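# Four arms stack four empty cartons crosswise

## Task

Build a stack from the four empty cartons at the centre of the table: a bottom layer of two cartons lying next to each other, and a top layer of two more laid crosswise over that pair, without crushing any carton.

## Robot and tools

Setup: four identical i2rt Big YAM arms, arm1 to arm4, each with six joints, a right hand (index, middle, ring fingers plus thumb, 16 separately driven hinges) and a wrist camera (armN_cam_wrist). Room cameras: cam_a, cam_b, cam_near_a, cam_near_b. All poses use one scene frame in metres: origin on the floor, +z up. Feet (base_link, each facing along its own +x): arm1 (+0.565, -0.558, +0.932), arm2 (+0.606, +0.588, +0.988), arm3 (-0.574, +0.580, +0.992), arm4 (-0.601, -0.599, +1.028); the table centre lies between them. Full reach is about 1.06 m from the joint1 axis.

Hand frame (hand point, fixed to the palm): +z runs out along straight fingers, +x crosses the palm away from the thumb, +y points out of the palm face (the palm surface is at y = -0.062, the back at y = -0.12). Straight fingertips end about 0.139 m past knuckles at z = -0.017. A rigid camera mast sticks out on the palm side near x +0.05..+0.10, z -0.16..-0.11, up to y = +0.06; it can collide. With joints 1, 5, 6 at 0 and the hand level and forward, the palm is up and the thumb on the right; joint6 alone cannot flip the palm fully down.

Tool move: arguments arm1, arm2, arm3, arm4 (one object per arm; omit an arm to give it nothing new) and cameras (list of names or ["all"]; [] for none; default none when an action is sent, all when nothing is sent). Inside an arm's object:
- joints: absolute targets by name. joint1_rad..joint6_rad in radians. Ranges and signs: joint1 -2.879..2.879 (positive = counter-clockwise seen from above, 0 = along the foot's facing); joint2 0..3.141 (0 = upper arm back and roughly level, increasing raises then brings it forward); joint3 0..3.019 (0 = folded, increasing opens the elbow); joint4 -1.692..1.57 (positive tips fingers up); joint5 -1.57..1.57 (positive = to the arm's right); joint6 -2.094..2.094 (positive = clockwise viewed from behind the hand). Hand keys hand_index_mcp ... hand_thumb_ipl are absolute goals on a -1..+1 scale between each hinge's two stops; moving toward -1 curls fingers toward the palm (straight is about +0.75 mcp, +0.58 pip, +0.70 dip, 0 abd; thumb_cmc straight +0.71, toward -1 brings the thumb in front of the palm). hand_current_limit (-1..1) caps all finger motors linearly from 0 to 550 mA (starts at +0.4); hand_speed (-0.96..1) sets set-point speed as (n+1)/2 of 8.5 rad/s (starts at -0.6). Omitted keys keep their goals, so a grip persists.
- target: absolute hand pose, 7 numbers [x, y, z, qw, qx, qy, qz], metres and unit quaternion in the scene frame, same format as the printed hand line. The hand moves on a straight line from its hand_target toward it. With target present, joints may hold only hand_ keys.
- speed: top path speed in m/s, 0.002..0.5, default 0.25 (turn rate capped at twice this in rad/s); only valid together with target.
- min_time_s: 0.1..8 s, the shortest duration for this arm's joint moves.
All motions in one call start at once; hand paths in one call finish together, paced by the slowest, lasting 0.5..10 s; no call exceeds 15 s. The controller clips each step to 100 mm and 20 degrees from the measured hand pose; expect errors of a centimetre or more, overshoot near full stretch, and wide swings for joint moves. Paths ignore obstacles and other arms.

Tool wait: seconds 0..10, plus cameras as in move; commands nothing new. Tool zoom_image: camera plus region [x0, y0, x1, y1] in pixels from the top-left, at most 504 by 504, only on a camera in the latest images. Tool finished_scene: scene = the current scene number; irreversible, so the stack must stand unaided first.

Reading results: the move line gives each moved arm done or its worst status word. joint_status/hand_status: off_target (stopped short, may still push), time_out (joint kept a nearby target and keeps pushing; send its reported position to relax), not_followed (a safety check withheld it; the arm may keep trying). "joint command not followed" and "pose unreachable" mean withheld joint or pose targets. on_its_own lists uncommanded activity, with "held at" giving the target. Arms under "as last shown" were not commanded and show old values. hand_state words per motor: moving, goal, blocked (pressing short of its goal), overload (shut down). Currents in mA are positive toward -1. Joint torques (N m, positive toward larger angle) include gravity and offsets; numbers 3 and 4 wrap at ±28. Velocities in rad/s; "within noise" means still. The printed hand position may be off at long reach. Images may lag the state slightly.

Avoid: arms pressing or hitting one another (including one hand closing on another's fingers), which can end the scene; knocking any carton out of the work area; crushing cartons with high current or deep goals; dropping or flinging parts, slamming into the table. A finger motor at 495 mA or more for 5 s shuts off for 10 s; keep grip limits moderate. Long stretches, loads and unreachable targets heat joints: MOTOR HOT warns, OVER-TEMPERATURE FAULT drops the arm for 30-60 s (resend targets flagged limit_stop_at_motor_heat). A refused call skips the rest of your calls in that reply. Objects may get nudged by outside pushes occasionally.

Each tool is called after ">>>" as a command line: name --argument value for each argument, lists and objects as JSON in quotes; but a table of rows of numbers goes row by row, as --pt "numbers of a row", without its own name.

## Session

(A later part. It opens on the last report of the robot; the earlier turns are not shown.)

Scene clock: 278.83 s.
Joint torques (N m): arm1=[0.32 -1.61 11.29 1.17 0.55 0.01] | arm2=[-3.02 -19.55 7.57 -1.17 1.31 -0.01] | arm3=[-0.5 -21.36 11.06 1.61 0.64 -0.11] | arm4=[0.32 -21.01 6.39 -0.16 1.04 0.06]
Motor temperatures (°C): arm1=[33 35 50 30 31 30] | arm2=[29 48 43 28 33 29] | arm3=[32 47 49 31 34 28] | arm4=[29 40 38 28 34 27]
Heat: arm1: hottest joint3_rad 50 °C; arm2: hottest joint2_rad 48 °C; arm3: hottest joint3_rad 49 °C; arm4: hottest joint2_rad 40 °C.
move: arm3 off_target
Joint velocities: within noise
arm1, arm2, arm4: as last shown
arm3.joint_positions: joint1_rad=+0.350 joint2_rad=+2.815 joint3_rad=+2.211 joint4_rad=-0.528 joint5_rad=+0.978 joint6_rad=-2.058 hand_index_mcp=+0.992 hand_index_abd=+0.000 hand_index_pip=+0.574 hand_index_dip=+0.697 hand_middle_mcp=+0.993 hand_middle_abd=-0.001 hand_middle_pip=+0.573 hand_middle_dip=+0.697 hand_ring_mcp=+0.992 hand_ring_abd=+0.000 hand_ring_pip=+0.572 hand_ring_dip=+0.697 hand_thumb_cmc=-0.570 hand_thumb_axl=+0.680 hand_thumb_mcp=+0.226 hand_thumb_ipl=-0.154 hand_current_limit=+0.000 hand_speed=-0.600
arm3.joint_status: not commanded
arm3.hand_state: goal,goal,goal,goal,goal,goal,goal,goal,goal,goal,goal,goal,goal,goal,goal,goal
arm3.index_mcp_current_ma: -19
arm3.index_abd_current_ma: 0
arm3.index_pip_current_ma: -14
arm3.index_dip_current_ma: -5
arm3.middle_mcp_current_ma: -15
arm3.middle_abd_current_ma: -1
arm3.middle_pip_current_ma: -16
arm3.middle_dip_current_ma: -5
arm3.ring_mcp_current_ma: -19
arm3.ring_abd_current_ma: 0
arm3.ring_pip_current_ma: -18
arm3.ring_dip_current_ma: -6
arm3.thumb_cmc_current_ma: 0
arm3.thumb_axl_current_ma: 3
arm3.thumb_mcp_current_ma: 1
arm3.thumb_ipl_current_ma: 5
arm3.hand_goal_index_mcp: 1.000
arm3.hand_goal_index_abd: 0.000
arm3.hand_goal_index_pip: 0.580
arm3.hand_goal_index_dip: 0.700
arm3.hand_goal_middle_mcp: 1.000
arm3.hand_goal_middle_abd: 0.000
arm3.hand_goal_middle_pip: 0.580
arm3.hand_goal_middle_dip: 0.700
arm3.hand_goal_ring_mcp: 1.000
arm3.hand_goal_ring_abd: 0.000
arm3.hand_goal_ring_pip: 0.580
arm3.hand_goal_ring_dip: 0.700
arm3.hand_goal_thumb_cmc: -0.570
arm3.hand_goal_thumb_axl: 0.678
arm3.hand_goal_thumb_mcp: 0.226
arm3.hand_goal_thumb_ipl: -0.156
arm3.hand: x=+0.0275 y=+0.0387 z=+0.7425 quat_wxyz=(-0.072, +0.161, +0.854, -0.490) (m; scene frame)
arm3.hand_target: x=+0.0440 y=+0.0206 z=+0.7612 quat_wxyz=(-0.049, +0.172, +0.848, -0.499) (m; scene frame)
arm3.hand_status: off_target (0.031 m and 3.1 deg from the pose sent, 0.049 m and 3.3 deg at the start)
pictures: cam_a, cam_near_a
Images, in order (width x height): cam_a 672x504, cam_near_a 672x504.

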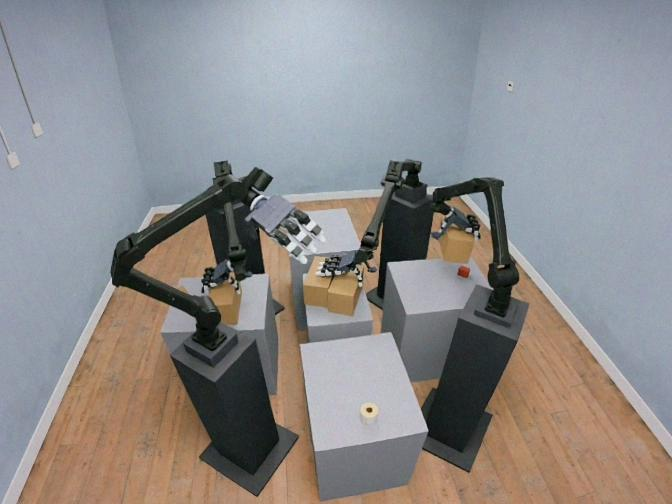

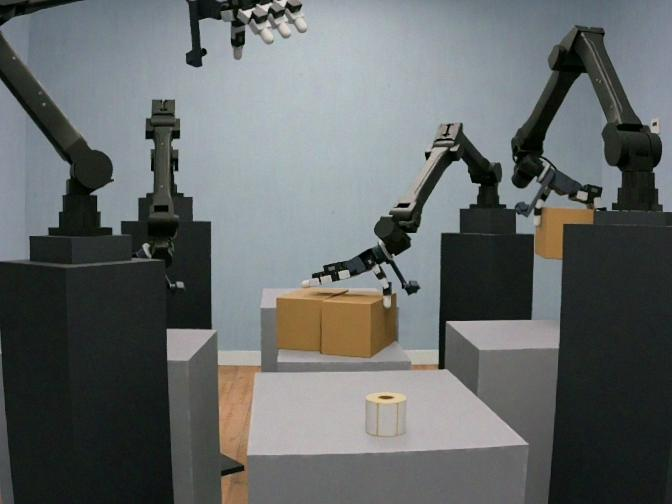

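>>> move --arm3 '{"target": [0.055, 0.040, 0.90, 0.0497, -0.1719, -0.8496, 0.4992], "speed": 0.15}' --arm4 '{"target": [0.020, -0.62, 0.86, 0.0, 0.0, -0.8660, 0.5], "speed": 0.15}' --arm2 '{"target": [0.0, 0.64, 1.02, 0.4982, -0.8628, 0.0754, -0.0436], "speed": 0.15}'

>>> move --arm3 '{"joints": {"joint1_rad": -0.35, "joint2_rad": 2.2, "joint3_rad": 1.5, "joint4_rad": -1.16}, "min_time_s": 2}' --arm1 '{"joints": {"joint1_rad": -0.34, "joint2_rad": 0.6}, "min_time_s": 2}' --cameras '["cam_near_a", "cam_a"]'

>>> zoom_image --camera "cam_near_a" --region '[240, 210, 440, 390]'

>>> move --arm3 '{"joints": {"joint1_rad": -0.35, "joint2_rad": 1.2, "joint3_rad": 1.3}, "min_time_s": 2}' --arm2 '{"target": [0.058, -0.045, 0.99, 0.3922, -0.7194, -0.4825, 0.3115], "speed": 0.22}' --cameras '["cam_near_a", "cam_near_b", "cam_a"]'

>>> zoom_image --camera "cam_near_a" --region '[240, 170, 440, 390]'

>>> zoom_image --camera "cam_near_b" --region '[220, 170, 440, 390]'

Scene clock: 302.17 s.
Joint torques (N m): arm1=[0.32 -1.55 11.29 1.18 0.55 0.01] | arm2=[-2.08 -20.07 8.91 -1.42 0.77 0.17] | arm3=[0.32 -23.24 7.79 0.5 1.16 0.11] | arm4=[-1.79 -22.77 4.4 -0.76 1.17 0.01]
Motor temperatures (°C): arm1=[33 34 50 30 31 30] | arm2=[29 48 44 28 33 29] | arm3=[32 47 52 31 34 28] | arm4=[29 41 38 28 34 27]
Heat: arm1: hottest joint3_rad 50 °C; arm2: hottest joint2_rad 48 °C; arm3: hottest joint3_rad 52 °C; arm4: hottest joint2_rad 41 °C.
move: arm2 off_target; arm3 off_target; arm4 off_target
Joint velocities: within noise
arm1: as last shown
arm2.joint_positions: joint1_rad=-0.748 joint2_rad=+2.171 joint3_rad=+1.700 joint4_rad=-1.581 joint5_rad=+0.990 joint6_rad=-1.076 hand_index_mcp=+1.000 hand_index_abd=+0.000 hand_index_pip=-0.395 hand_index_dip=+0.350 hand_middle_mcp=+1.000 hand_middle_abd=+0.000 hand_middle_pip=-0.406 hand_middle_dip=+0.346 hand_ring_mcp=+1.000 hand_ring_abd=+0.000 hand_ring_pip=-0.419 hand_ring_dip=+0.345 hand_thumb_cmc=-0.547 hand_thumb_axl=+0.682 hand_thumb_mcp=+0.220 hand_thumb_ipl=-0.152 hand_current_limit=+0.000 hand_speed=-0.600
arm2.joint_status: not commanded
arm2.hand_state: goal,goal,blocked,goal,goal,goal,blocked,goal,goal,goal,blocked,goal,blocked,goal,blocked,blocked
arm2.index_mcp_current_ma: 0
arm2.index_abd_current_ma: 0
arm2.index_pip_current_ma: 80
arm2.index_dip_current_ma: 11
arm2.middle_mcp_current_ma: 0
arm2.middle_abd_current_ma: 0
arm2.middle_pip_current_ma: 80
arm2.middle_dip_current_ma: 7
arm2.ring_mcp_current_ma: 0
arm2.ring_abd_current_ma: 0
arm2.ring_pip_current_ma: 71
arm2.ring_dip_current_ma: 6
arm2.thumb_cmc_current_ma: 20
arm2.thumb_axl_current_ma: 1
arm2.thumb_mcp_current_ma: 144
arm2.thumb_ipl_current_ma: 275
arm2.hand_goal_index_mcp: 1.000
arm2.hand_goal_index_abd: 0.000
arm2.hand_goal_index_pip: -0.450
arm2.hand_goal_index_dip: 0.334
arm2.hand_goal_middle_mcp: 1.000
arm2.hand_goal_middle_abd: 0.000
arm2.hand_goal_middle_pip: -0.460
arm2.hand_goal_middle_dip: 0.334
arm2.hand_goal_ring_mcp: 1.000
arm2.hand_goal_ring_abd: 0.000
arm2.hand_goal_ring_pip: -0.470
arm2.hand_goal_ring_dip: 0.334
arm2.hand_goal_thumb_cmc: -0.570
arm2.hand_goal_thumb_axl: 0.678
arm2.hand_goal_thumb_mcp: 0.160
arm2.hand_goal_thumb_ipl: -0.240
arm2.hand: x=+0.0163 y=+0.6440 z=+0.9951 quat_wxyz=(-0.502, +0.860, -0.060, +0.066) (m; scene frame)
arm2.hand_target: x=+0.0006 y=+0.6397 z=+1.0200 quat_wxyz=(-0.498, +0.863, -0.075, +0.044) (m; scene frame)
arm2.hand_status: off_target (0.030 m and 3.2 deg from the pose sent, 0.060 m and 0.9 deg at the start)
arm3.joint_positions: joint1_rad=+0.369 joint2_rad=+2.614 joint3_rad=+2.193 joint4_rad=-0.697 joint5_rad=+0.978 joint6_rad=-2.038 hand_index_mcp=+0.992 hand_index_abd=+0.000 hand_index_pip=+0.574 hand_index_dip=+0.697 hand_middle_mcp=+0.993 hand_middle_abd=-0.001 hand_middle_pip=+0.573 hand_middle_dip=+0.697 hand_ring_mcp=+0.992 hand_ring_abd=+0.000 hand_ring_pip=+0.572 hand_ring_dip=+0.697 hand_thumb_cmc=-0.570 hand_thumb_axl=+0.680 hand_thumb_mcp=+0.226 hand_thumb_ipl=-0.154 hand_current_limit=+0.000 hand_speed=-0.600
arm3.joint_status: not commanded
arm3.hand_state: goal,goal,goal,goal,goal,goal,goal,goal,goal,goal,goal,goal,goal,goal,goal,goal
arm3.index_mcp_current_ma: -20
arm3.index_abd_current_ma: 0
arm3.index_pip_current_ma: -13
arm3.index_dip_current_ma: -5
arm3.middle_mcp_current_ma: -16
arm3.middle_abd_current_ma: -1
arm3.middle_pip_current_ma: -16
arm3.middle_dip_current_ma: -5
arm3.ring_mcp_current_ma: -20
arm3.ring_abd_current_ma: 0
arm3.ring_pip_current_ma: -18
arm3.ring_dip_current_ma: -6
arm3.thumb_cmc_current_ma: 0
arm3.thumb_axl_current_ma: 3
arm3.thumb_mcp_current_ma: 0
arm3.thumb_ipl_current_ma: 5
arm3.hand_goal_index_mcp: 1.000
arm3.hand_goal_index_abd: 0.000
arm3.hand_goal_index_pip: 0.580
arm3.hand_goal_index_dip: 0.700
arm3.hand_goal_middle_mcp: 1.000
arm3.hand_goal_middle_abd: 0.000
arm3.hand_goal_middle_pip: 0.580
arm3.hand_goal_middle_dip: 0.700
arm3.hand_goal_ring_mcp: 1.000
arm3.hand_goal_ring_abd: 0.000
arm3.hand_goal_ring_pip: 0.580
arm3.hand_goal_ring_dip: 0.700
arm3.hand_goal_thumb_cmc: -0.570
arm3.hand_goal_thumb_axl: 0.678
arm3.hand_goal_thumb_mcp: 0.226
arm3.hand_goal_thumb_ipl: -0.156
arm3.hand: x=+0.0522 y=+0.0385 z=+0.8800 quat_wxyz=(-0.057, +0.164, +0.852, -0.493) (m; scene frame)
arm3.hand_target: x=+0.0571 y=+0.0379 z=+0.9000 quat_wxyz=(-0.049, +0.172, +0.848, -0.499) (m; scene frame)
arm3.hand_status: off_target (0.020 m and 1.4 deg from the pose sent, 0.160 m and 3.1 deg at the start)
arm4.joint_positions: joint1_rad=-0.507 joint2_rad=+2.455 joint3_rad=+1.660 joint4_rad=-1.037 joint5_rad=+1.027 joint6_rad=-1.272 hand_index_mcp=+1.000 hand_index_abd=+0.000 hand_index_pip=-0.400 hand_index_dip=+0.344 hand_middle_mcp=+1.000 hand_middle_abd=+0.000 hand_middle_pip=-0.414 hand_middle_dip=+0.345 hand_ring_mcp=+1.000 hand_ring_abd=+0.000 hand_ring_pip=-0.426 hand_ring_dip=+0.344 hand_thumb_cmc=-0.549 hand_thumb_axl=+0.680 hand_thumb_mcp=+0.219 hand_thumb_ipl=-0.128 hand_current_limit=+0.000 hand_speed=-0.600
arm4.joint_status: not commanded
arm4.hand_state: goal,goal,blocked,goal,goal,goal,blocked,goal,goal,goal,blocked,goal,blocked,goal,blocked,blocked
arm4.index_mcp_current_ma: 0
arm4.index_abd_current_ma: 0
arm4.index_pip_current_ma: 233
arm4.index_dip_current_ma: 43
arm4.middle_mcp_current_ma: 1
arm4.middle_abd_current_ma: 0
arm4.middle_pip_current_ma: 215
arm4.middle_dip_current_ma: 49
arm4.ring_mcp_current_ma: 0
arm4.ring_abd_current_ma: 0
arm4.ring_pip_current_ma: 205
arm4.ring_dip_current_ma: 46
arm4.thumb_cmc_current_ma: 100
arm4.thumb_axl_current_ma: 8
arm4.thumb_mcp_current_ma: 275
arm4.thumb_ipl_current_ma: 275
arm4.hand_goal_index_mcp: 1.000
arm4.hand_goal_index_abd: 0.000
arm4.hand_goal_index_pip: -0.450
arm4.hand_goal_index_dip: 0.334
arm4.hand_goal_middle_mcp: 1.000
arm4.hand_goal_middle_abd: 0.000
arm4.hand_goal_middle_pip: -0.460
arm4.hand_goal_middle_dip: 0.334
arm4.hand_goal_ring_mcp: 1.000
arm4.hand_goal_ring_abd: 0.000
arm4.hand_goal_ring_pip: -0.470
arm4.hand_goal_ring_dip: 0.334
arm4.hand_goal_thumb_cmc: -0.570
arm4.hand_goal_thumb_axl: 0.678
arm4.hand_goal_thumb_mcp: 0.160
arm4.hand_goal_thumb_ipl: -0.240
arm4.hand: x=+0.0229 y=-0.6096 z=+0.8502 quat_wxyz=(+0.006, +0.000, +0.868, -0.496) (m; scene frame)
arm4.hand_target: x=+0.0216 y=-0.6189 z=+0.8589 quat_wxyz=(+0.001, +0.000, +0.866, -0.500) (m; scene frame)
arm4.hand_status: off_target (0.015 m and 0.9 deg from the pose sent, 0.146 m and 2.0 deg at the start)
pictures: none

Scene clock: 304.80 s.
Joint torques (N m): arm1=[0.38 2.73 10.29 1.46 0.32 0.04] | arm2=[-2.67 -19.25 8.9 -1.42 0.78 0.17] | arm3=[0.38 -17.96 5.35 -0.79 1.15 0.05] | arm4=[-1.9 -22.83 4.4 -0.79 1.16 0.01]
Motor temperatures (°C): arm1=[33 34 50 30 31 30] | arm2=[29 48 44 28 33 29] | arm3=[32 47 52 31 34 28] | arm4=[29 40 38 28 34 27]
Heat: arm1: hottest joint3_rad 50 °C; arm2: hottest joint2_rad 48 °C; arm3: hottest joint3_rad 52 °C; arm4: hottest joint2_rad 40 °C.
move: arm1 done; arm3 done
Joint velocities: within noise
arm1.joint_positions: joint1_rad=-0.361 joint2_rad=+0.585 joint3_rad=+1.193 joint4_rad=-1.089 joint5_rad=+0.991 joint6_rad=-2.001 hand_index_mcp=+0.991 hand_index_abd=+0.000 hand_index_pip=+0.015 hand_index_dip=+0.404 hand_middle_mcp=+0.992 hand_middle_abd=+0.000 hand_middle_pip=+0.014 hand_middle_dip=+0.404 hand_ring_mcp=+0.993 hand_ring_abd=+0.000 hand_ring_pip=+0.015 hand_ring_dip=+0.403 hand_thumb_cmc=-0.574 hand_thumb_axl=+0.680 hand_thumb_mcp=+0.266 hand_thumb_ipl=+0.217 hand_current_limit=+0.000 hand_speed=-0.600
arm1.joint_status: all done
arm1.hand_state: goal,goal,goal,goal,goal,goal,goal,goal,goal,goal,goal,goal,goal,goal,goal,goal
arm1.index_mcp_current_ma: -4
arm1.index_abd_current_ma: 0
arm1.index_pip_current_ma: -2
arm1.index_dip_current_ma: 0
arm1.middle_mcp_current_ma: -4
arm1.middle_abd_current_ma: 0
arm1.middle_pip_current_ma: -2
arm1.middle_dip_current_ma: 0
arm1.ring_mcp_current_ma: -3
arm1.ring_abd_current_ma: 0
arm1.ring_pip_current_ma: -1
arm1.ring_dip_current_ma: -1
arm1.thumb_cmc_current_ma: -1
arm1.thumb_axl_current_ma: 1
arm1.thumb_mcp_current_ma: -2
arm1.thumb_ipl_current_ma: -1
arm1.hand_goal_index_mcp: 1.000
arm1.hand_goal_index_abd: 0.000
arm1.hand_goal_index_pip: 0.020
arm1.hand_goal_index_dip: 0.406
arm1.hand_goal_middle_mcp: 1.000
arm1.hand_goal_middle_abd: 0.000
arm1.hand_goal_middle_pip: 0.020
arm1.hand_goal_middle_dip: 0.406
arm1.hand_goal_ring_mcp: 1.000
arm1.hand_goal_ring_abd: 0.000
arm1.hand_goal_ring_pip: 0.020
arm1.hand_goal_ring_dip: 0.406
arm1.hand_goal_thumb_cmc: -0.570
arm1.hand_goal_thumb_axl: 0.678
arm1.hand_goal_thumb_mcp: 0.270
arm1.hand_goal_thumb_ipl: 0.220
arm1.hand: x=+0.5018 y=-0.2831 z=+1.4212 quat_wxyz=(+0.606, -0.655, +0.445, +0.080) (m; scene frame)
arm1.hand_target: x=+0.4984 y=-0.2851 z=+1.4221 quat_wxyz=(+0.604, -0.659, +0.440, +0.083) (m; scene frame)
arm1.hand_status: not commanded
arm2, arm4: as last shown
arm2.hand_target: x=+0.0007 y=+0.6397 z=+1.0200 quat_wxyz=(-0.498, +0.863, -0.075, +0.044) (m; scene frame)
arm3.joint_positions: joint1_rad=-0.354 joint2_rad=+2.229 joint3_rad=+1.501 joint4_rad=-1.134 joint5_rad=+0.980 joint6_rad=-2.026 hand_index_mcp=+0.992 hand_index_abd=+0.000 hand_index_pip=+0.574 hand_index_dip=+0.697 hand_middle_mcp=+0.993 hand_middle_abd=+0.000 hand_middle_pip=+0.574 hand_middle_dip=+0.697 hand_ring_mcp=+0.992 hand_ring_abd=+0.000 hand_ring_pip=+0.573 hand_ring_dip=+0.697 hand_thumb_cmc=-0.567 hand_thumb_axl=+0.680 hand_thumb_mcp=+0.226 hand_thumb_ipl=-0.154 hand_current_limit=+0.000 hand_speed=-0.600
arm3.joint_status: all done
arm3.hand_state: goal,goal,goal,goal,goal,goal,goal,goal,goal,goal,goal,goal,goal,goal,goal,goal
arm3.index_mcp_current_ma: -20
arm3.index_abd_current_ma: 0
arm3.index_pip_current_ma: -11
arm3.index_dip_current_ma: -5
arm3.middle_mcp_current_ma: -16
arm3.middle_abd_current_ma: 0
arm3.middle_pip_current_ma: -13
arm3.middle_dip_current_ma: -5
arm3.ring_mcp_current_ma: -20
arm3.ring_abd_current_ma: 0
arm3.ring_pip_current_ma: -15
arm3.ring_dip_current_ma: -5
arm3.thumb_cmc_current_ma: 5
arm3.thumb_axl_current_ma: 3
arm3.thumb_mcp_current_ma: 0
arm3.thumb_ipl_current_ma: 4
arm3.hand_goal_index_mcp: 1.000
arm3.hand_goal_index_abd: 0.000
arm3.hand_goal_index_pip: 0.580
arm3.hand_goal_index_dip: 0.700
arm3.hand_goal_middle_mcp: 1.000
arm3.hand_goal_middle_abd: 0.000
arm3.hand_goal_middle_pip: 0.580
arm3.hand_goal_middle_dip: 0.700
arm3.hand_goal_ring_mcp: 1.000
arm3.hand_goal_ring_abd: 0.000
arm3.hand_goal_ring_pip: 0.580
arm3.hand_goal_ring_dip: 0.700
arm3.hand_goal_thumb_cmc: -0.570
arm3.hand_goal_thumb_axl: 0.678
arm3.hand_goal_thumb_mcp: 0.226
arm3.hand_goal_thumb_ipl: -0.156
arm3.hand: x=-0.5408 y=+0.0661 z=+0.8991 quat_wxyz=(-0.437, +0.305, +0.824, -0.192) (m; scene frame)
arm3.hand_target: x=-0.5380 y=+0.0611 z=+0.9144 quat_wxyz=(-0.433, +0.311, +0.821, -0.204) (m; scene frame)
arm3.hand_status: not commanded
pictures: cam_a, cam_near_a
Images, in order (width x height): cam_a 672x504, cam_near_a 672x504.

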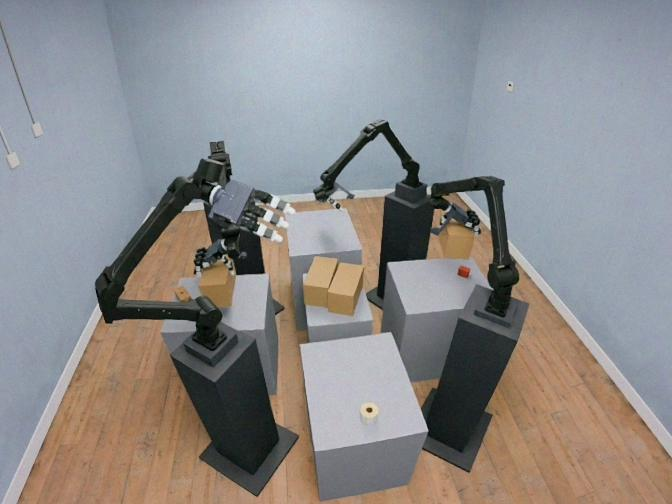

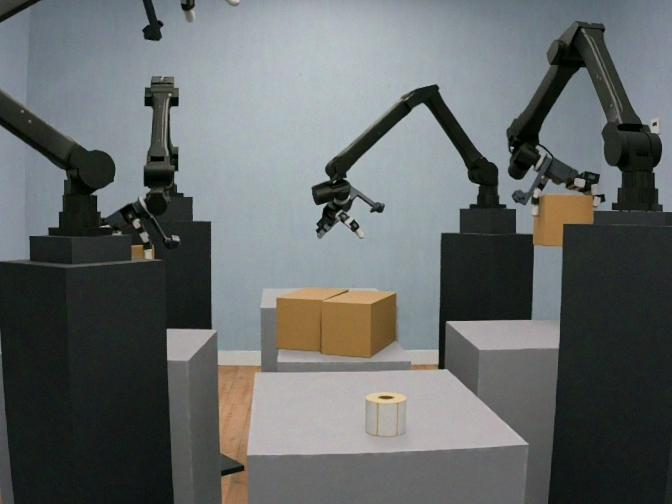

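Scaled by 2.520.

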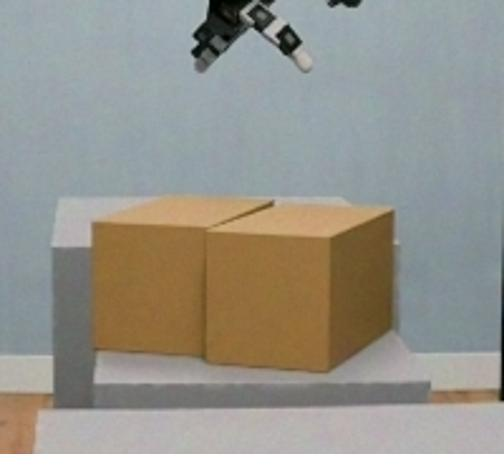

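Scene clock: 308.83 s.
Joint torques (N m): arm1=[0.32 2.67 10.29 1.46 0.33 0.04] | arm2=[-3.25 -22.53 11.52 1.74 0.68 -0.08] | arm3=[0.09 -6.18 8.47 0.64 1.03 0.09] | arm4=[-1.9 -22.71 4.42 -0.77 1.16 0]
Motor temperatures (°C): arm1=[33 34 50 30 31 30] | arm2=[29 48 44 28 33 29] | arm3=[32 46 51 31 34 28] | arm4=[29 40 38 28 34 27]
Heat: arm1: hottest joint3_rad 50 °C; arm2: hottest joint2_rad 48 °C; arm3: hottest joint3_rad 51 °C; arm4: hottest joint2_rad 40 °C.
move: arm2 off_target; arm3 done
Joint velocities: within noise
arm1, arm4: as last shown
arm2.joint_positions: joint1_rad=+0.140 joint2_rad=+2.475 joint3_rad=+2.204 joint4_rad=-0.915 joint5_rad=+0.996 joint6_rad=-2.031 hand_index_mcp=+1.000 hand_index_abd=+0.000 hand_index_pip=-0.395 hand_index_dip=+0.351 hand_middle_mcp=+1.000 hand_middle_abd=+0.000 hand_middle_pip=-0.406 hand_middle_dip=+0.346 hand_ring_mcp=+1.000 hand_ring_abd=+0.000 hand_ring_pip=-0.420 hand_ring_dip=+0.345 hand_thumb_cmc=-0.546 hand_thumb_axl=+0.682 hand_thumb_mcp=+0.220 hand_thumb_ipl=-0.153 hand_current_limit=+0.000 hand_speed=-0.600
arm2.joint_status: not commanded
arm2.hand_state: goal,goal,blocked,goal,goal,goal,blocked,goal,goal,goal,blocked,goal,blocked,goal,blocked,blocked
arm2.index_mcp_current_ma: 0
arm2.index_abd_current_ma: 0
arm2.index_pip_current_ma: 80
arm2.index_dip_current_ma: 12
arm2.middle_mcp_current_ma: 0
arm2.middle_abd_current_ma: 0
arm2.middle_pip_current_ma: 79
arm2.middle_dip_current_ma: 7
arm2.ring_mcp_current_ma: 0
arm2.ring_abd_current_ma: 0
arm2.ring_pip_current_ma: 69
arm2.ring_dip_current_ma: 6
arm2.thumb_cmc_current_ma: 22
arm2.thumb_axl_current_ma: 1
arm2.thumb_mcp_current_ma: 145
arm2.thumb_ipl_current_ma: 275
arm2.hand_goal_index_mcp: 1.000
arm2.hand_goal_index_abd: 0.000
arm2.hand_goal_index_pip: -0.450
arm2.hand_goal_index_dip: 0.334
arm2.hand_goal_middle_mcp: 1.000
arm2.hand_goal_middle_abd: 0.000
arm2.hand_goal_middle_pip: -0.460
arm2.hand_goal_middle_dip: 0.334
arm2.hand_goal_ring_mcp: 1.000
arm2.hand_goal_ring_abd: 0.000
arm2.hand_goal_ring_pip: -0.470
arm2.hand_goal_ring_dip: 0.334
arm2.hand_goal_thumb_cmc: -0.570
arm2.hand_goal_thumb_axl: 0.678
arm2.hand_goal_thumb_mcp: 0.160
arm2.hand_goal_thumb_ipl: -0.240
arm2.hand: x=+0.0771 y=-0.0247 z=+0.9693 quat_wxyz=(-0.410, +0.708, +0.500, -0.284) (m; scene frame)
arm2.hand_target: x=+0.0637 y=-0.0379 z=+0.9852 quat_wxyz=(-0.401, +0.713, +0.489, -0.304) (m; scene frame)
arm2.hand_status: off_target (0.035 m and 4.4 deg from the pose sent, 0.690 m and 80.1 deg at the start)
arm3.joint_positions: joint1_rad=-0.355 joint2_rad=+1.194 joint3_rad=+1.298 joint4_rad=-1.151 joint5_rad=+0.981 joint6_rad=-2.037 hand_index_mcp=+0.992 hand_index_abd=+0.000 hand_index_pip=+0.574 hand_index_dip=+0.697 hand_middle_mcp=+0.993 hand_middle_abd=+0.000 hand_middle_pip=+0.574 hand_middle_dip=+0.697 hand_ring_mcp=+0.992 hand_ring_abd=+0.000 hand_ring_pip=+0.573 hand_ring_dip=+0.697 hand_thumb_cmc=-0.569 hand_thumb_axl=+0.680 hand_thumb_mcp=+0.226 hand_thumb_ipl=-0.154 hand_current_limit=+0.000 hand_speed=-0.600
arm3.joint_status: all done
arm3.hand_state: goal,goal,goal,goal,goal,goal,goal,goal,goal,goal,goal,goal,goal,goal,goal,goal
arm3.index_mcp_current_ma: -20
arm3.index_abd_current_ma: 0
arm3.index_pip_current_ma: -11
arm3.index_dip_current_ma: -5
arm3.middle_mcp_current_ma: -16
arm3.middle_abd_current_ma: 0
arm3.middle_pip_current_ma: -13
arm3.middle_dip_current_ma: -5
arm3.ring_mcp_current_ma: -20
arm3.ring_abd_current_ma: 0
arm3.ring_pip_current_ma: -15
arm3.ring_dip_current_ma: -5
arm3.thumb_cmc_current_ma: 1
arm3.thumb_axl_current_ma: 3
arm3.thumb_mcp_current_ma: 0
arm3.thumb_ipl_current_ma: 4
arm3.hand_goal_index_mcp: 1.000
arm3.hand_goal_index_abd: 0.000
arm3.hand_goal_index_pip: 0.580
arm3.hand_goal_index_dip: 0.700
arm3.hand_goal_middle_mcp: 1.000
arm3.hand_goal_middle_abd: 0.000
arm3.hand_goal_middle_pip: 0.580
arm3.hand_goal_middle_dip: 0.700
arm3.hand_goal_ring_mcp: 1.000
arm3.hand_goal_ring_abd: 0.000
arm3.hand_goal_ring_pip: 0.580
arm3.hand_goal_ring_dip: 0.700
arm3.hand_goal_thumb_cmc: -0.570
arm3.hand_goal_thumb_axl: 0.678
arm3.hand_goal_thumb_mcp: 0.226
arm3.hand_goal_thumb_ipl: -0.156
arm3.hand: x=-0.5661 y=+0.1382 z=+1.3208 quat_wxyz=(-0.207, +0.468, +0.726, -0.460) (m; scene frame)
arm3.hand_target: x=-0.5653 y=+0.1384 z=+1.3189 quat_wxyz=(-0.210, +0.468, +0.726, -0.459) (m; scene frame)
arm3.hand_status: not commanded
pictures: cam_a, cam_near_a, cam_near_b
Images, in order (width x height): cam_a 672x504, cam_near_a 672x504, cam_near_b 672x504.

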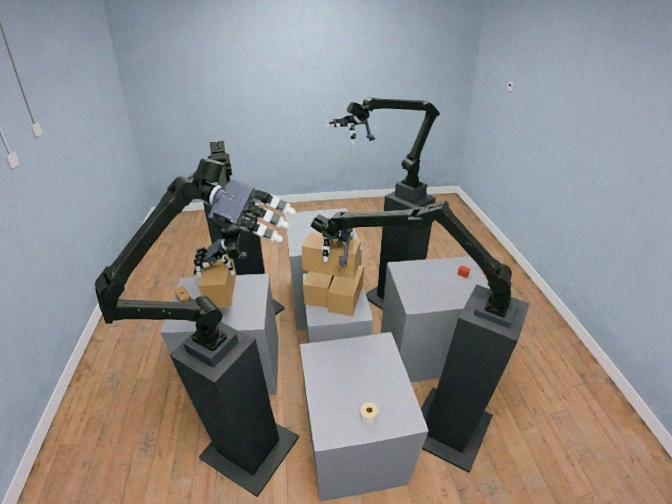

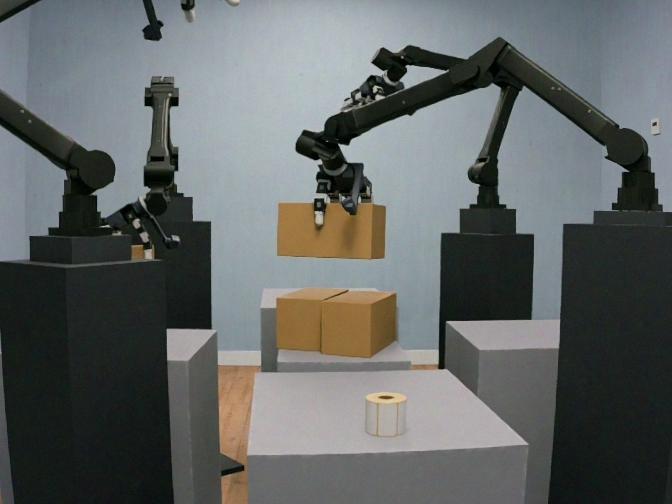

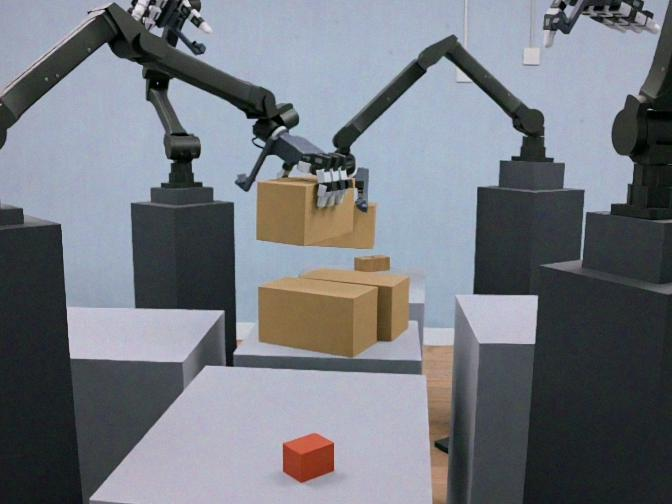

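Scaled by 2.291.

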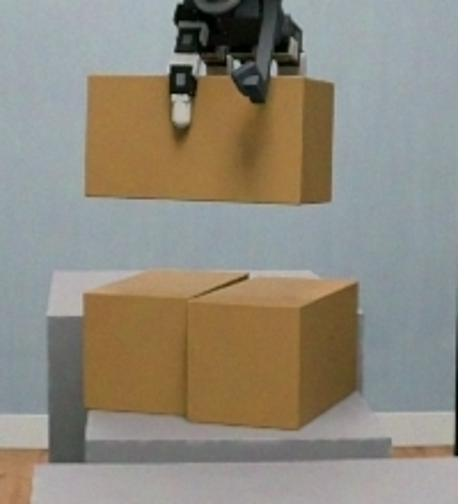

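Scaled by 2.291.

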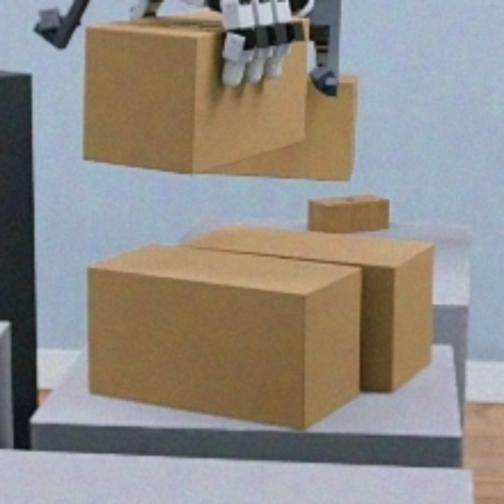

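>>> move --arm2 '{"target": [0.052, -0.054, 0.895, 0.3922, -0.7194, -0.4825, 0.3115], "speed": 0.1}' --cameras '["cam_near_a", "cam_near_b"]'

>>> zoom_image --camera "cam_near_a" --region '[240, 170, 440, 390]'

>>> zoom_image --camera "cam_near_b" --region '[220, 170, 440, 390]'

Scene clock: 326.67 s.
Joint torques (N m): arm1=[0.38 2.67 10.3 1.46 0.33 0.03] | arm2=[-3.49 -23 11.1 2.11 0.62 0.1] | arm3=[0.15 -6.12 8.47 0.66 1.03 0.09] | arm4=[-1.9 -22.89 4.38 -0.8 1.16 0]
Motor temperatures (°C): arm1=[32 33 50 30 31 30] | arm2=[29 48 47 28 32 29] | arm3=[32 43 51 31 35 28] | arm4=[29 40 37 28 34 27]
Heat: arm1: hottest joint3_rad 50 °C; arm2: hottest joint2_rad 48 °C; arm3: hottest joint3_rad 51 °C; arm4: hottest joint2_rad 40 °C.
move: arm2 off_target
Joint velocities: within noise
arm1, arm3, arm4: as last shown
arm2.joint_positions: joint1_rad=+0.140 joint2_rad=+2.627 joint3_rad=+2.256 joint4_rad=-0.804 joint5_rad=+0.985 joint6_rad=-2.031 hand_index_mcp=+1.000 hand_index_abd=+0.000 hand_index_pip=-0.395 hand_index_dip=+0.351 hand_middle_mcp=+1.000 hand_middle_abd=+0.000 hand_middle_pip=-0.406 hand_middle_dip=+0.346 hand_ring_mcp=+1.000 hand_ring_abd=+0.000 hand_ring_pip=-0.420 hand_ring_dip=+0.345 hand_thumb_cmc=-0.546 hand_thumb_axl=+0.682 hand_thumb_mcp=+0.220 hand_thumb_ipl=-0.153 hand_current_limit=+0.000 hand_speed=-0.600
arm2.joint_status: not commanded
arm2.hand_state: goal,goal,blocked,goal,goal,goal,blocked,goal,goal,goal,blocked,goal,blocked,goal,blocked,blocked
arm2.index_mcp_current_ma: 0
arm2.index_abd_current_ma: 0
arm2.index_pip_current_ma: 80
arm2.index_dip_current_ma: 12
arm2.middle_mcp_current_ma: 0
arm2.middle_abd_current_ma: 0
arm2.middle_pip_current_ma: 79
arm2.middle_dip_current_ma: 7
arm2.ring_mcp_current_ma: 0
arm2.ring_abd_current_ma: 0
arm2.ring_pip_current_ma: 69
arm2.ring_dip_current_ma: 6
arm2.thumb_cmc_current_ma: 22
arm2.thumb_axl_current_ma: 1
arm2.thumb_mcp_current_ma: 145
arm2.thumb_ipl_current_ma: 275
arm2.hand_goal_index_mcp: 1.000
arm2.hand_goal_index_abd: 0.000
arm2.hand_goal_index_pip: -0.450
arm2.hand_goal_index_dip: 0.334
arm2.hand_goal_middle_mcp: 1.000
arm2.hand_goal_middle_abd: 0.000
arm2.hand_goal_middle_pip: -0.460
arm2.hand_goal_middle_dip: 0.334
arm2.hand_goal_ring_mcp: 1.000
arm2.hand_goal_ring_abd: 0.000
arm2.hand_goal_ring_pip: -0.470
arm2.hand_goal_ring_dip: 0.334
arm2.hand_goal_thumb_cmc: -0.570
arm2.hand_goal_thumb_axl: 0.678
arm2.hand_goal_thumb_mcp: 0.160
arm2.hand_goal_thumb_ipl: -0.240
arm2.hand: x=+0.0704 y=-0.0376 z=+0.8796 quat_wxyz=(-0.404, +0.710, +0.500, -0.288) (m; scene frame)
arm2.hand_target: x=+0.0539 y=-0.0520 z=+0.8956 quat_wxyz=(-0.392, +0.719, +0.482, -0.312) (m; scene frame)
arm2.hand_status: off_target (0.029 m and 3.8 deg from the pose sent, 0.084 m and 4.4 deg at the start)
pictures: cam_near_a, cam_near_b
Images, in order (width x height): cam_near_a 672x504, cam_near_b 672x504.

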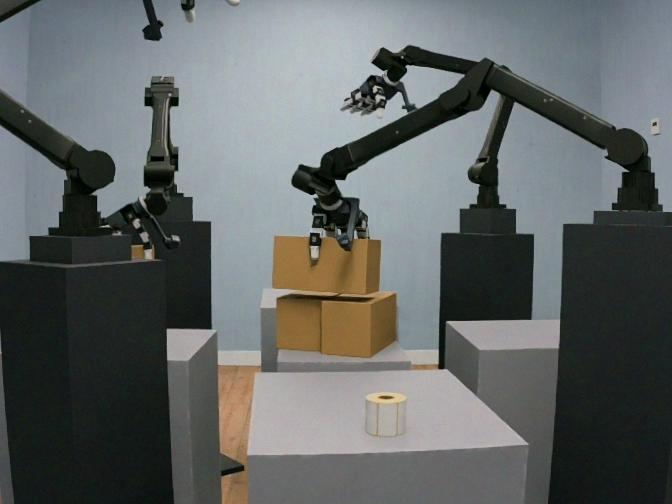

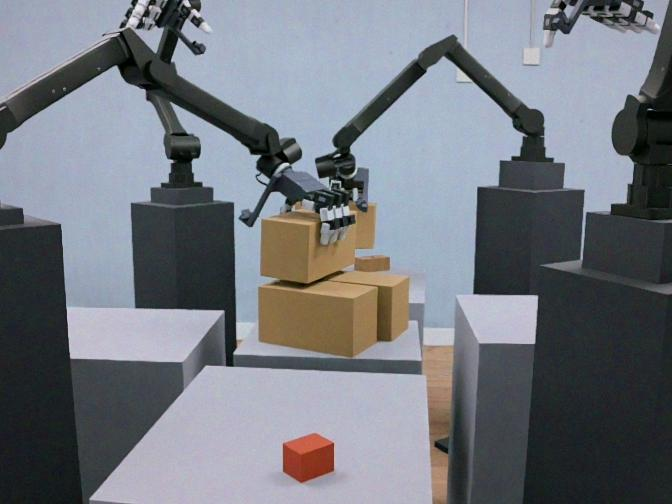

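Scaled by 2.291.

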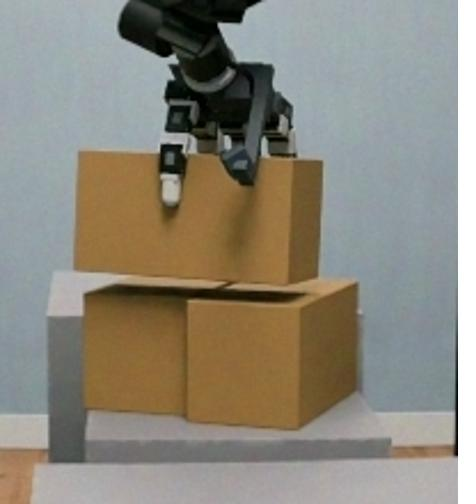

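Scaled by 2.291.

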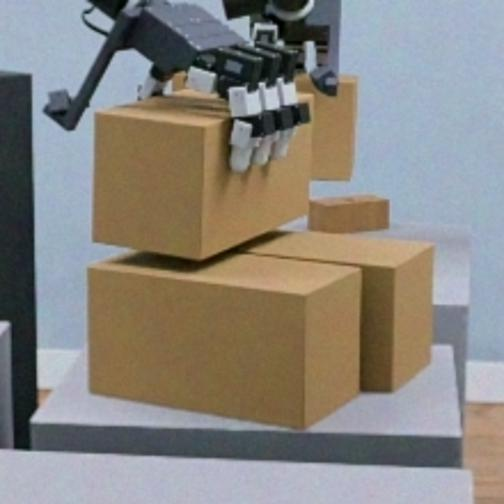

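>>> move --arm2 '{"target": [0.055, -0.045, 0.865, 0.3922, -0.7194, -0.4825, 0.3115], "speed": 0.06}' --cameras '["cam_near_a", "cam_near_b"]'

>>> zoom_image --camera "cam_near_a" --region '[240, 170, 440, 390]'

>>> zoom_image --camera "cam_near_b" --region '[220, 170, 440, 390]'

Scene clock: 334.10 s.
Joint torques (N m): arm1=[0.32 2.73 10.29 1.46 0.33 0.04] | arm2=[-3.49 -23.18 7.77 2.25 0.62 0.04] | arm3=[0.09 -6.18 8.46 0.66 1.03 0.1] | arm4=[-1.79 -22.83 4.42 -0.79 1.16 0]
Motor temperatures (°C): arm1=[32 33 50 30 30 30] | arm2=[29 49 49 28 32 29] | arm3=[32 42 51 31 35 28] | arm4=[29 40 37 28 34 27]
Heat: arm1: hottest joint3_rad 50 °C; arm2: hottest joint2_rad 49 °C; arm3: hottest joint3_rad 51 °C; arm4: hottest joint2_rad 40 °C.
move: arm2 off_target
Joint velocities: within noise
arm1, arm3, arm4: as last shown
arm2.joint_positions: joint1_rad=+0.137 joint2_rad=+2.642 joint3_rad=+2.256 joint4_rad=-0.737 joint5_rad=+0.984 joint6_rad=-2.031 hand_index_mcp=+1.000 hand_index_abd=+0.000 hand_index_pip=-0.395 hand_index_dip=+0.351 hand_middle_mcp=+1.000 hand_middle_abd=+0.000 hand_middle_pip=-0.406 hand_middle_dip=+0.346 hand_ring_mcp=+1.000 hand_ring_abd=+0.000 hand_ring_pip=-0.420 hand_ring_dip=+0.345 hand_thumb_cmc=-0.546 hand_thumb_axl=+0.682 hand_thumb_mcp=+0.220 hand_thumb_ipl=-0.153 hand_current_limit=+0.000 hand_speed=-0.600
arm2.joint_status: not commanded
arm2.hand_state: goal,goal,blocked,goal,goal,goal,blocked,goal,goal,goal,blocked,goal,blocked,goal,blocked,blocked
arm2.index_mcp_current_ma: 0
arm2.index_abd_current_ma: 0
arm2.index_pip_current_ma: 80
arm2.index_dip_current_ma: 12
arm2.middle_mcp_current_ma: 0
arm2.middle_abd_current_ma: 0
arm2.middle_pip_current_ma: 79
arm2.middle_dip_current_ma: 7
arm2.ring_mcp_current_ma: 0
arm2.ring_abd_current_ma: 0
arm2.ring_pip_current_ma: 69
arm2.ring_dip_current_ma: 6
arm2.thumb_cmc_current_ma: 22
arm2.thumb_axl_current_ma: 1
arm2.thumb_mcp_current_ma: 145
arm2.thumb_ipl_current_ma: 275
arm2.hand_goal_index_mcp: 1.000
arm2.hand_goal_index_abd: 0.000
arm2.hand_goal_index_pip: -0.450
arm2.hand_goal_index_dip: 0.334
arm2.hand_goal_middle_mcp: 1.000
arm2.hand_goal_middle_abd: 0.000
arm2.hand_goal_middle_pip: -0.460
arm2.hand_goal_middle_dip: 0.334
arm2.hand_goal_ring_mcp: 1.000
arm2.hand_goal_ring_abd: 0.000
arm2.hand_goal_ring_pip: -0.470
arm2.hand_goal_ring_dip: 0.334
arm2.hand_goal_thumb_cmc: -0.570
arm2.hand_goal_thumb_axl: 0.678
arm2.hand_goal_thumb_mcp: 0.160
arm2.hand_goal_thumb_ipl: -0.240
arm2.hand: x=+0.0622 y=-0.0458 z=+0.8728 quat_wxyz=(-0.395, +0.715, +0.487, -0.308) (m; scene frame)
arm2.hand_target: x=+0.0561 y=-0.0456 z=+0.8647 quat_wxyz=(-0.392, +0.719, +0.483, -0.312) (m; scene frame)
arm2.hand_status: off_target (0.011 m and 0.9 deg from the pose sent, 0.022 m and 3.8 deg at the start)
pictures: cam_near_a, cam_near_b
Images, in order (width x height): cam_near_a 672x504, cam_near_b 672x504.

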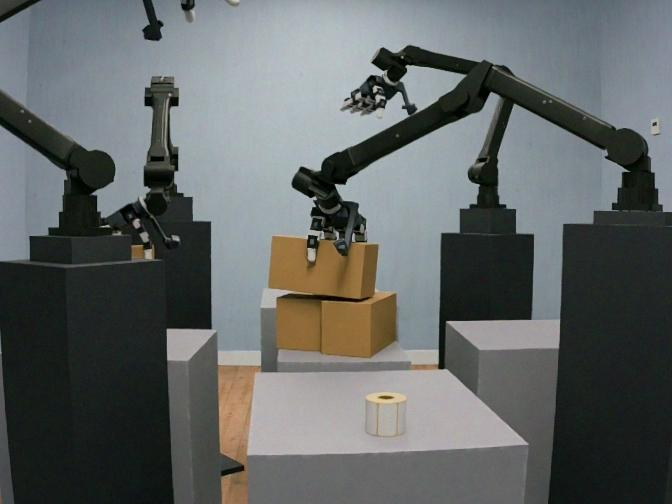

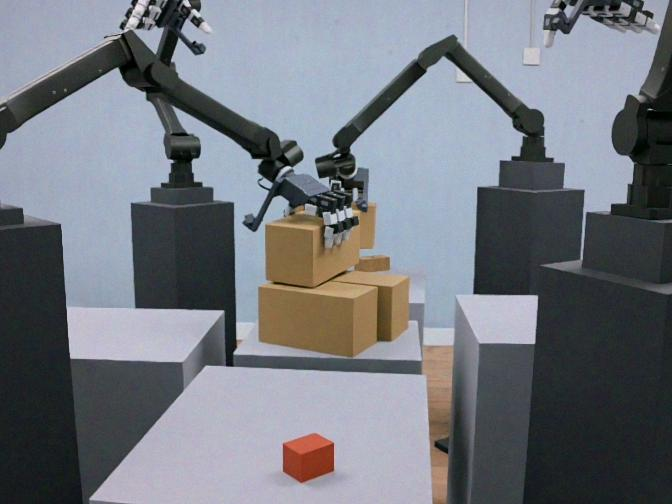

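Scaled by 2.291.

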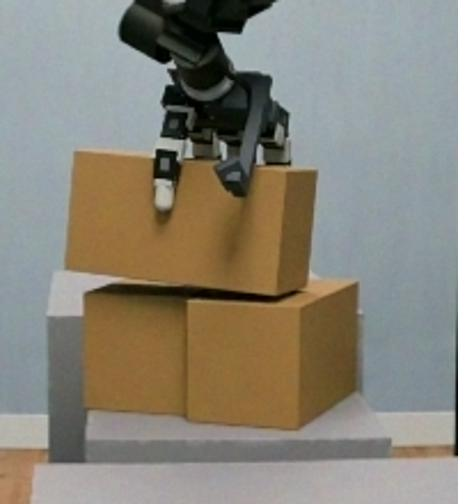

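Scaled by 2.291.

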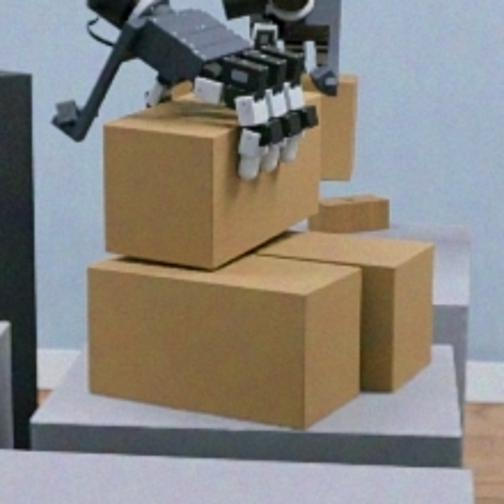

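>>> move --arm2 '{"target": [0.056, -0.037, 0.895, 0.400, -0.713, -0.4915, 0.3005], "speed": 0.08}'

>>> move --arm2 '{"target": [0.059, -0.032, 0.868, 0.400, -0.713, -0.4915, 0.3005], "speed": 0.05}' --cameras '["cam_near_a", "cam_near_b"]'

>>> zoom_image --camera "cam_near_a" --region '[240, 170, 440, 390]'

>>> zoom_image --camera "cam_near_b" --region '[220, 170, 440, 390]'

Scene clock: 350.07 s.
Joint torques (N m): arm1=[0.38 2.67 10.29 1.46 0.33 0.04] | arm2=[-3.6 -26.34 7.21 0.54 0.8 -0.06] | arm3=[0.15 -6.24 8.44 0.65 1.03 0.09] | arm4=[-1.96 -22.83 4.42 -0.77 1.16 0]
Motor temperatures (°C): arm1=[32 33 50 30 30 30] | arm2=[29 52 49 29 32 29] | arm3=[32 40 51 31 35 29] | arm4=[29 40 37 28 34 27]
Heat: arm1: hottest joint3_rad 50 °C; arm2: hottest joint2_rad 52 °C; arm3: hottest joint3_rad 51 °C; arm4: hottest joint2_rad 40 °C.
move: arm2 off_target
Joint velocities: within noise
arm1, arm3, arm4: as last shown
arm2.joint_positions: joint1_rad=+0.131 joint2_rad=+2.638 joint3_rad=+2.256 joint4_rad=-0.755 joint5_rad=+0.984 joint6_rad=-2.045 hand_index_mcp=+1.000 hand_index_abd=+0.000 hand_index_pip=-0.395 hand_index_dip=+0.351 hand_middle_mcp=+1.000 hand_middle_abd=+0.000 hand_middle_pip=-0.406 hand_middle_dip=+0.346 hand_ring_mcp=+1.000 hand_ring_abd=+0.000 hand_ring_pip=-0.420 hand_ring_dip=+0.345 hand_thumb_cmc=-0.546 hand_thumb_axl=+0.682 hand_thumb_mcp=+0.220 hand_thumb_ipl=-0.153 hand_current_limit=+0.000 hand_speed=-0.600
arm2.joint_status: not commanded
arm2.hand_state: goal,goal,blocked,goal,goal,goal,blocked,goal,goal,goal,blocked,goal,blocked,goal,blocked,blocked
arm2.index_mcp_current_ma: 0
arm2.index_abd_current_ma: 0
arm2.index_pip_current_ma: 80
arm2.index_dip_current_ma: 12
arm2.middle_mcp_current_ma: 0
arm2.middle_abd_current_ma: 0
arm2.middle_pip_current_ma: 79
arm2.middle_dip_current_ma: 7
arm2.ring_mcp_current_ma: 0
arm2.ring_abd_current_ma: 0
arm2.ring_pip_current_ma: 69
arm2.ring_dip_current_ma: 6
arm2.thumb_cmc_current_ma: 22
arm2.thumb_axl_current_ma: 1
arm2.thumb_mcp_current_ma: 145
arm2.thumb_ipl_current_ma: 275
arm2.hand_goal_index_mcp: 1.000
arm2.hand_goal_index_abd: 0.000
arm2.hand_goal_index_pip: -0.450
arm2.hand_goal_index_dip: 0.334
arm2.hand_goal_middle_mcp: 1.000
arm2.hand_goal_middle_abd: 0.000
arm2.hand_goal_middle_pip: -0.460
arm2.hand_goal_middle_dip: 0.334
arm2.hand_goal_ring_mcp: 1.000
arm2.hand_goal_ring_abd: 0.000
arm2.hand_goal_ring_pip: -0.470
arm2.hand_goal_ring_dip: 0.334
arm2.hand_goal_thumb_cmc: -0.570
arm2.hand_goal_thumb_axl: 0.678
arm2.hand_goal_thumb_mcp: 0.160
arm2.hand_goal_thumb_ipl: -0.240
arm2.hand: x=+0.0605 y=-0.0389 z=+0.8745 quat_wxyz=(-0.400, +0.712, +0.493, -0.299) (m; scene frame)
arm2.hand_target: x=+0.0554 y=-0.0373 z=+0.8952 quat_wxyz=(-0.400, +0.713, +0.491, -0.301) (m; scene frame)
arm2.hand_status: off_target (0.021 m and 0.3 deg from the pose sent, 0.025 m and 1.2 deg at the start)
pictures: none

Scene clock: 351.13 s.
Joint torques (N m): arm1=[0.38 2.67 10.29 1.47 0.33 0.03] | arm2=[-3.31 -24.82 6.57 2.18 0.82 -0.01] | arm3=[0.09 -6.24 8.49 0.66 1.02 0.09] | arm4=[-1.79 -22.77 4.42 -0.77 1.17 0]
Motor temperatures (°C): arm1=[32 33 50 30 30 30] | arm2=[29 52 49 29 32 29] | arm3=[32 40 51 31 35 29] | arm4=[29 40 37 28 34 27]
Heat: arm1: hottest joint3_rad 50 °C; arm2: hottest joint2_rad 52 °C; arm3: hottest joint3_rad 51 °C; arm4: hottest joint2_rad 40 °C.
move: arm2 done
Joint velocities: within noise
arm1, arm3, arm4: as last shown
arm2.joint_positions: joint1_rad=+0.131 joint2_rad=+2.636 joint3_rad=+2.218 joint4_rad=-0.731 joint5_rad=+0.984 joint6_rad=-2.051 hand_index_mcp=+1.000 hand_index_abd=+0.000 hand_index_pip=-0.395 hand_index_dip=+0.353 hand_middle_mcp=+1.000 hand_middle_abd=+0.000 hand_middle_pip=-0.409 hand_middle_dip=+0.346 hand_ring_mcp=+1.000 hand_ring_abd=+0.000 hand_ring_pip=-0.425 hand_ring_dip=+0.345 hand_thumb_cmc=-0.543 hand_thumb_axl=+0.683 hand_thumb_mcp=+0.220 hand_thumb_ipl=-0.153 hand_current_limit=+0.000 hand_speed=-0.600
arm2.joint_status: not commanded
arm2.hand_state: goal,goal,blocked,goal,goal,goal,blocked,goal,goal,goal,blocked,goal,blocked,goal,blocked,blocked
arm2.index_mcp_current_ma: 0
arm2.index_abd_current_ma: 0
arm2.index_pip_current_ma: 80
arm2.index_dip_current_ma: 14
arm2.middle_mcp_current_ma: 0
arm2.middle_abd_current_ma: 0
arm2.middle_pip_current_ma: 73
arm2.middle_dip_current_ma: 7
arm2.ring_mcp_current_ma: 0
arm2.ring_abd_current_ma: 0
arm2.ring_pip_current_ma: 58
arm2.ring_dip_current_ma: 6
arm2.thumb_cmc_current_ma: 26
arm2.thumb_axl_current_ma: 2
arm2.thumb_mcp_current_ma: 146
arm2.thumb_ipl_current_ma: 275
arm2.hand_goal_index_mcp: 1.000
arm2.hand_goal_index_abd: 0.000
arm2.hand_goal_index_pip: -0.450
arm2.hand_goal_index_dip: 0.334
arm2.hand_goal_middle_mcp: 1.000
arm2.hand_goal_middle_abd: 0.000
arm2.hand_goal_middle_pip: -0.460
arm2.hand_goal_middle_dip: 0.334
arm2.hand_goal_ring_mcp: 1.000
arm2.hand_goal_ring_abd: 0.000
arm2.hand_goal_ring_pip: -0.470
arm2.hand_goal_ring_dip: 0.334
arm2.hand_goal_thumb_cmc: -0.570
arm2.hand_goal_thumb_axl: 0.678
arm2.hand_goal_thumb_mcp: 0.160
arm2.hand_goal_thumb_ipl: -0.240
arm2.hand: x=+0.0655 y=-0.0315 z=+0.8610 quat_wxyz=(-0.403, +0.710, +0.498, -0.292) (m; scene frame)
arm2.hand_target: x=+0.0591 y=-0.0319 z=+0.8685 quat_wxyz=(-0.400, +0.713, +0.492, -0.300) (m; scene frame)
arm2.hand_status: done (0.010 m and 1.3 deg from the pose sent, 0.010 m and 0.3 deg at the start)
pictures: cam_near_a, cam_near_b
Images, in order (width x height): cam_near_a 672x504, cam_near_b 672x504.

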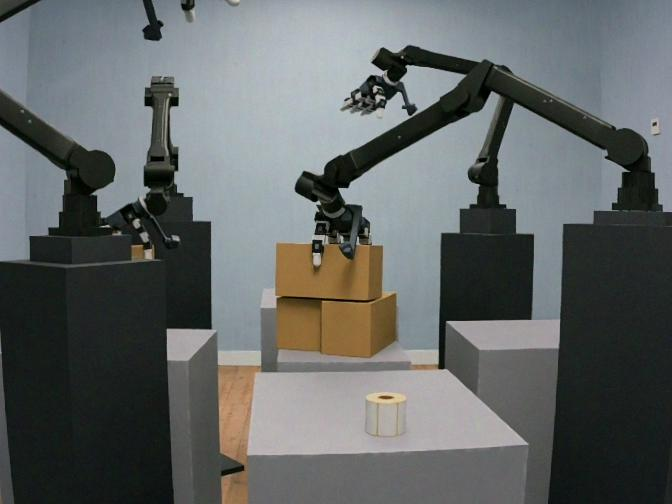

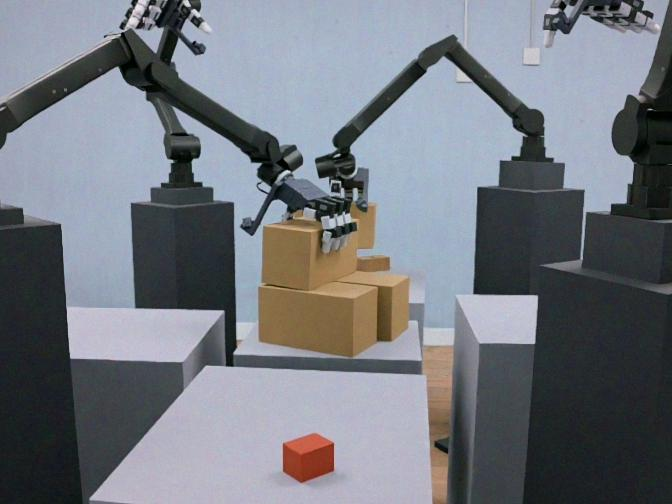

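Scaled by 2.291.

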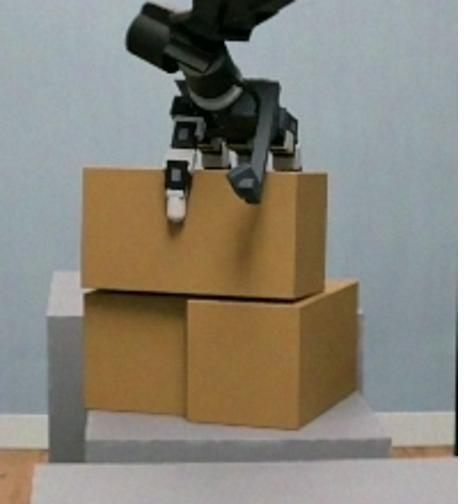

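Scaled by 2.291.

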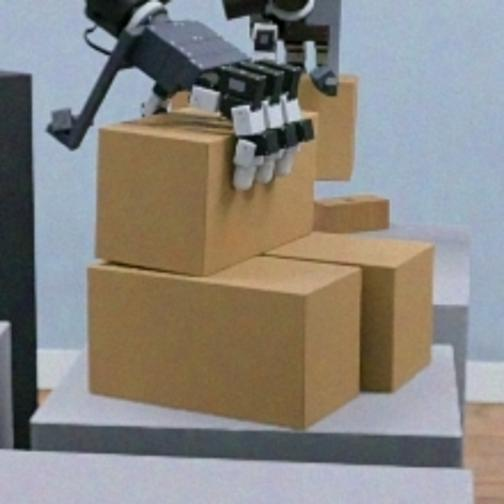

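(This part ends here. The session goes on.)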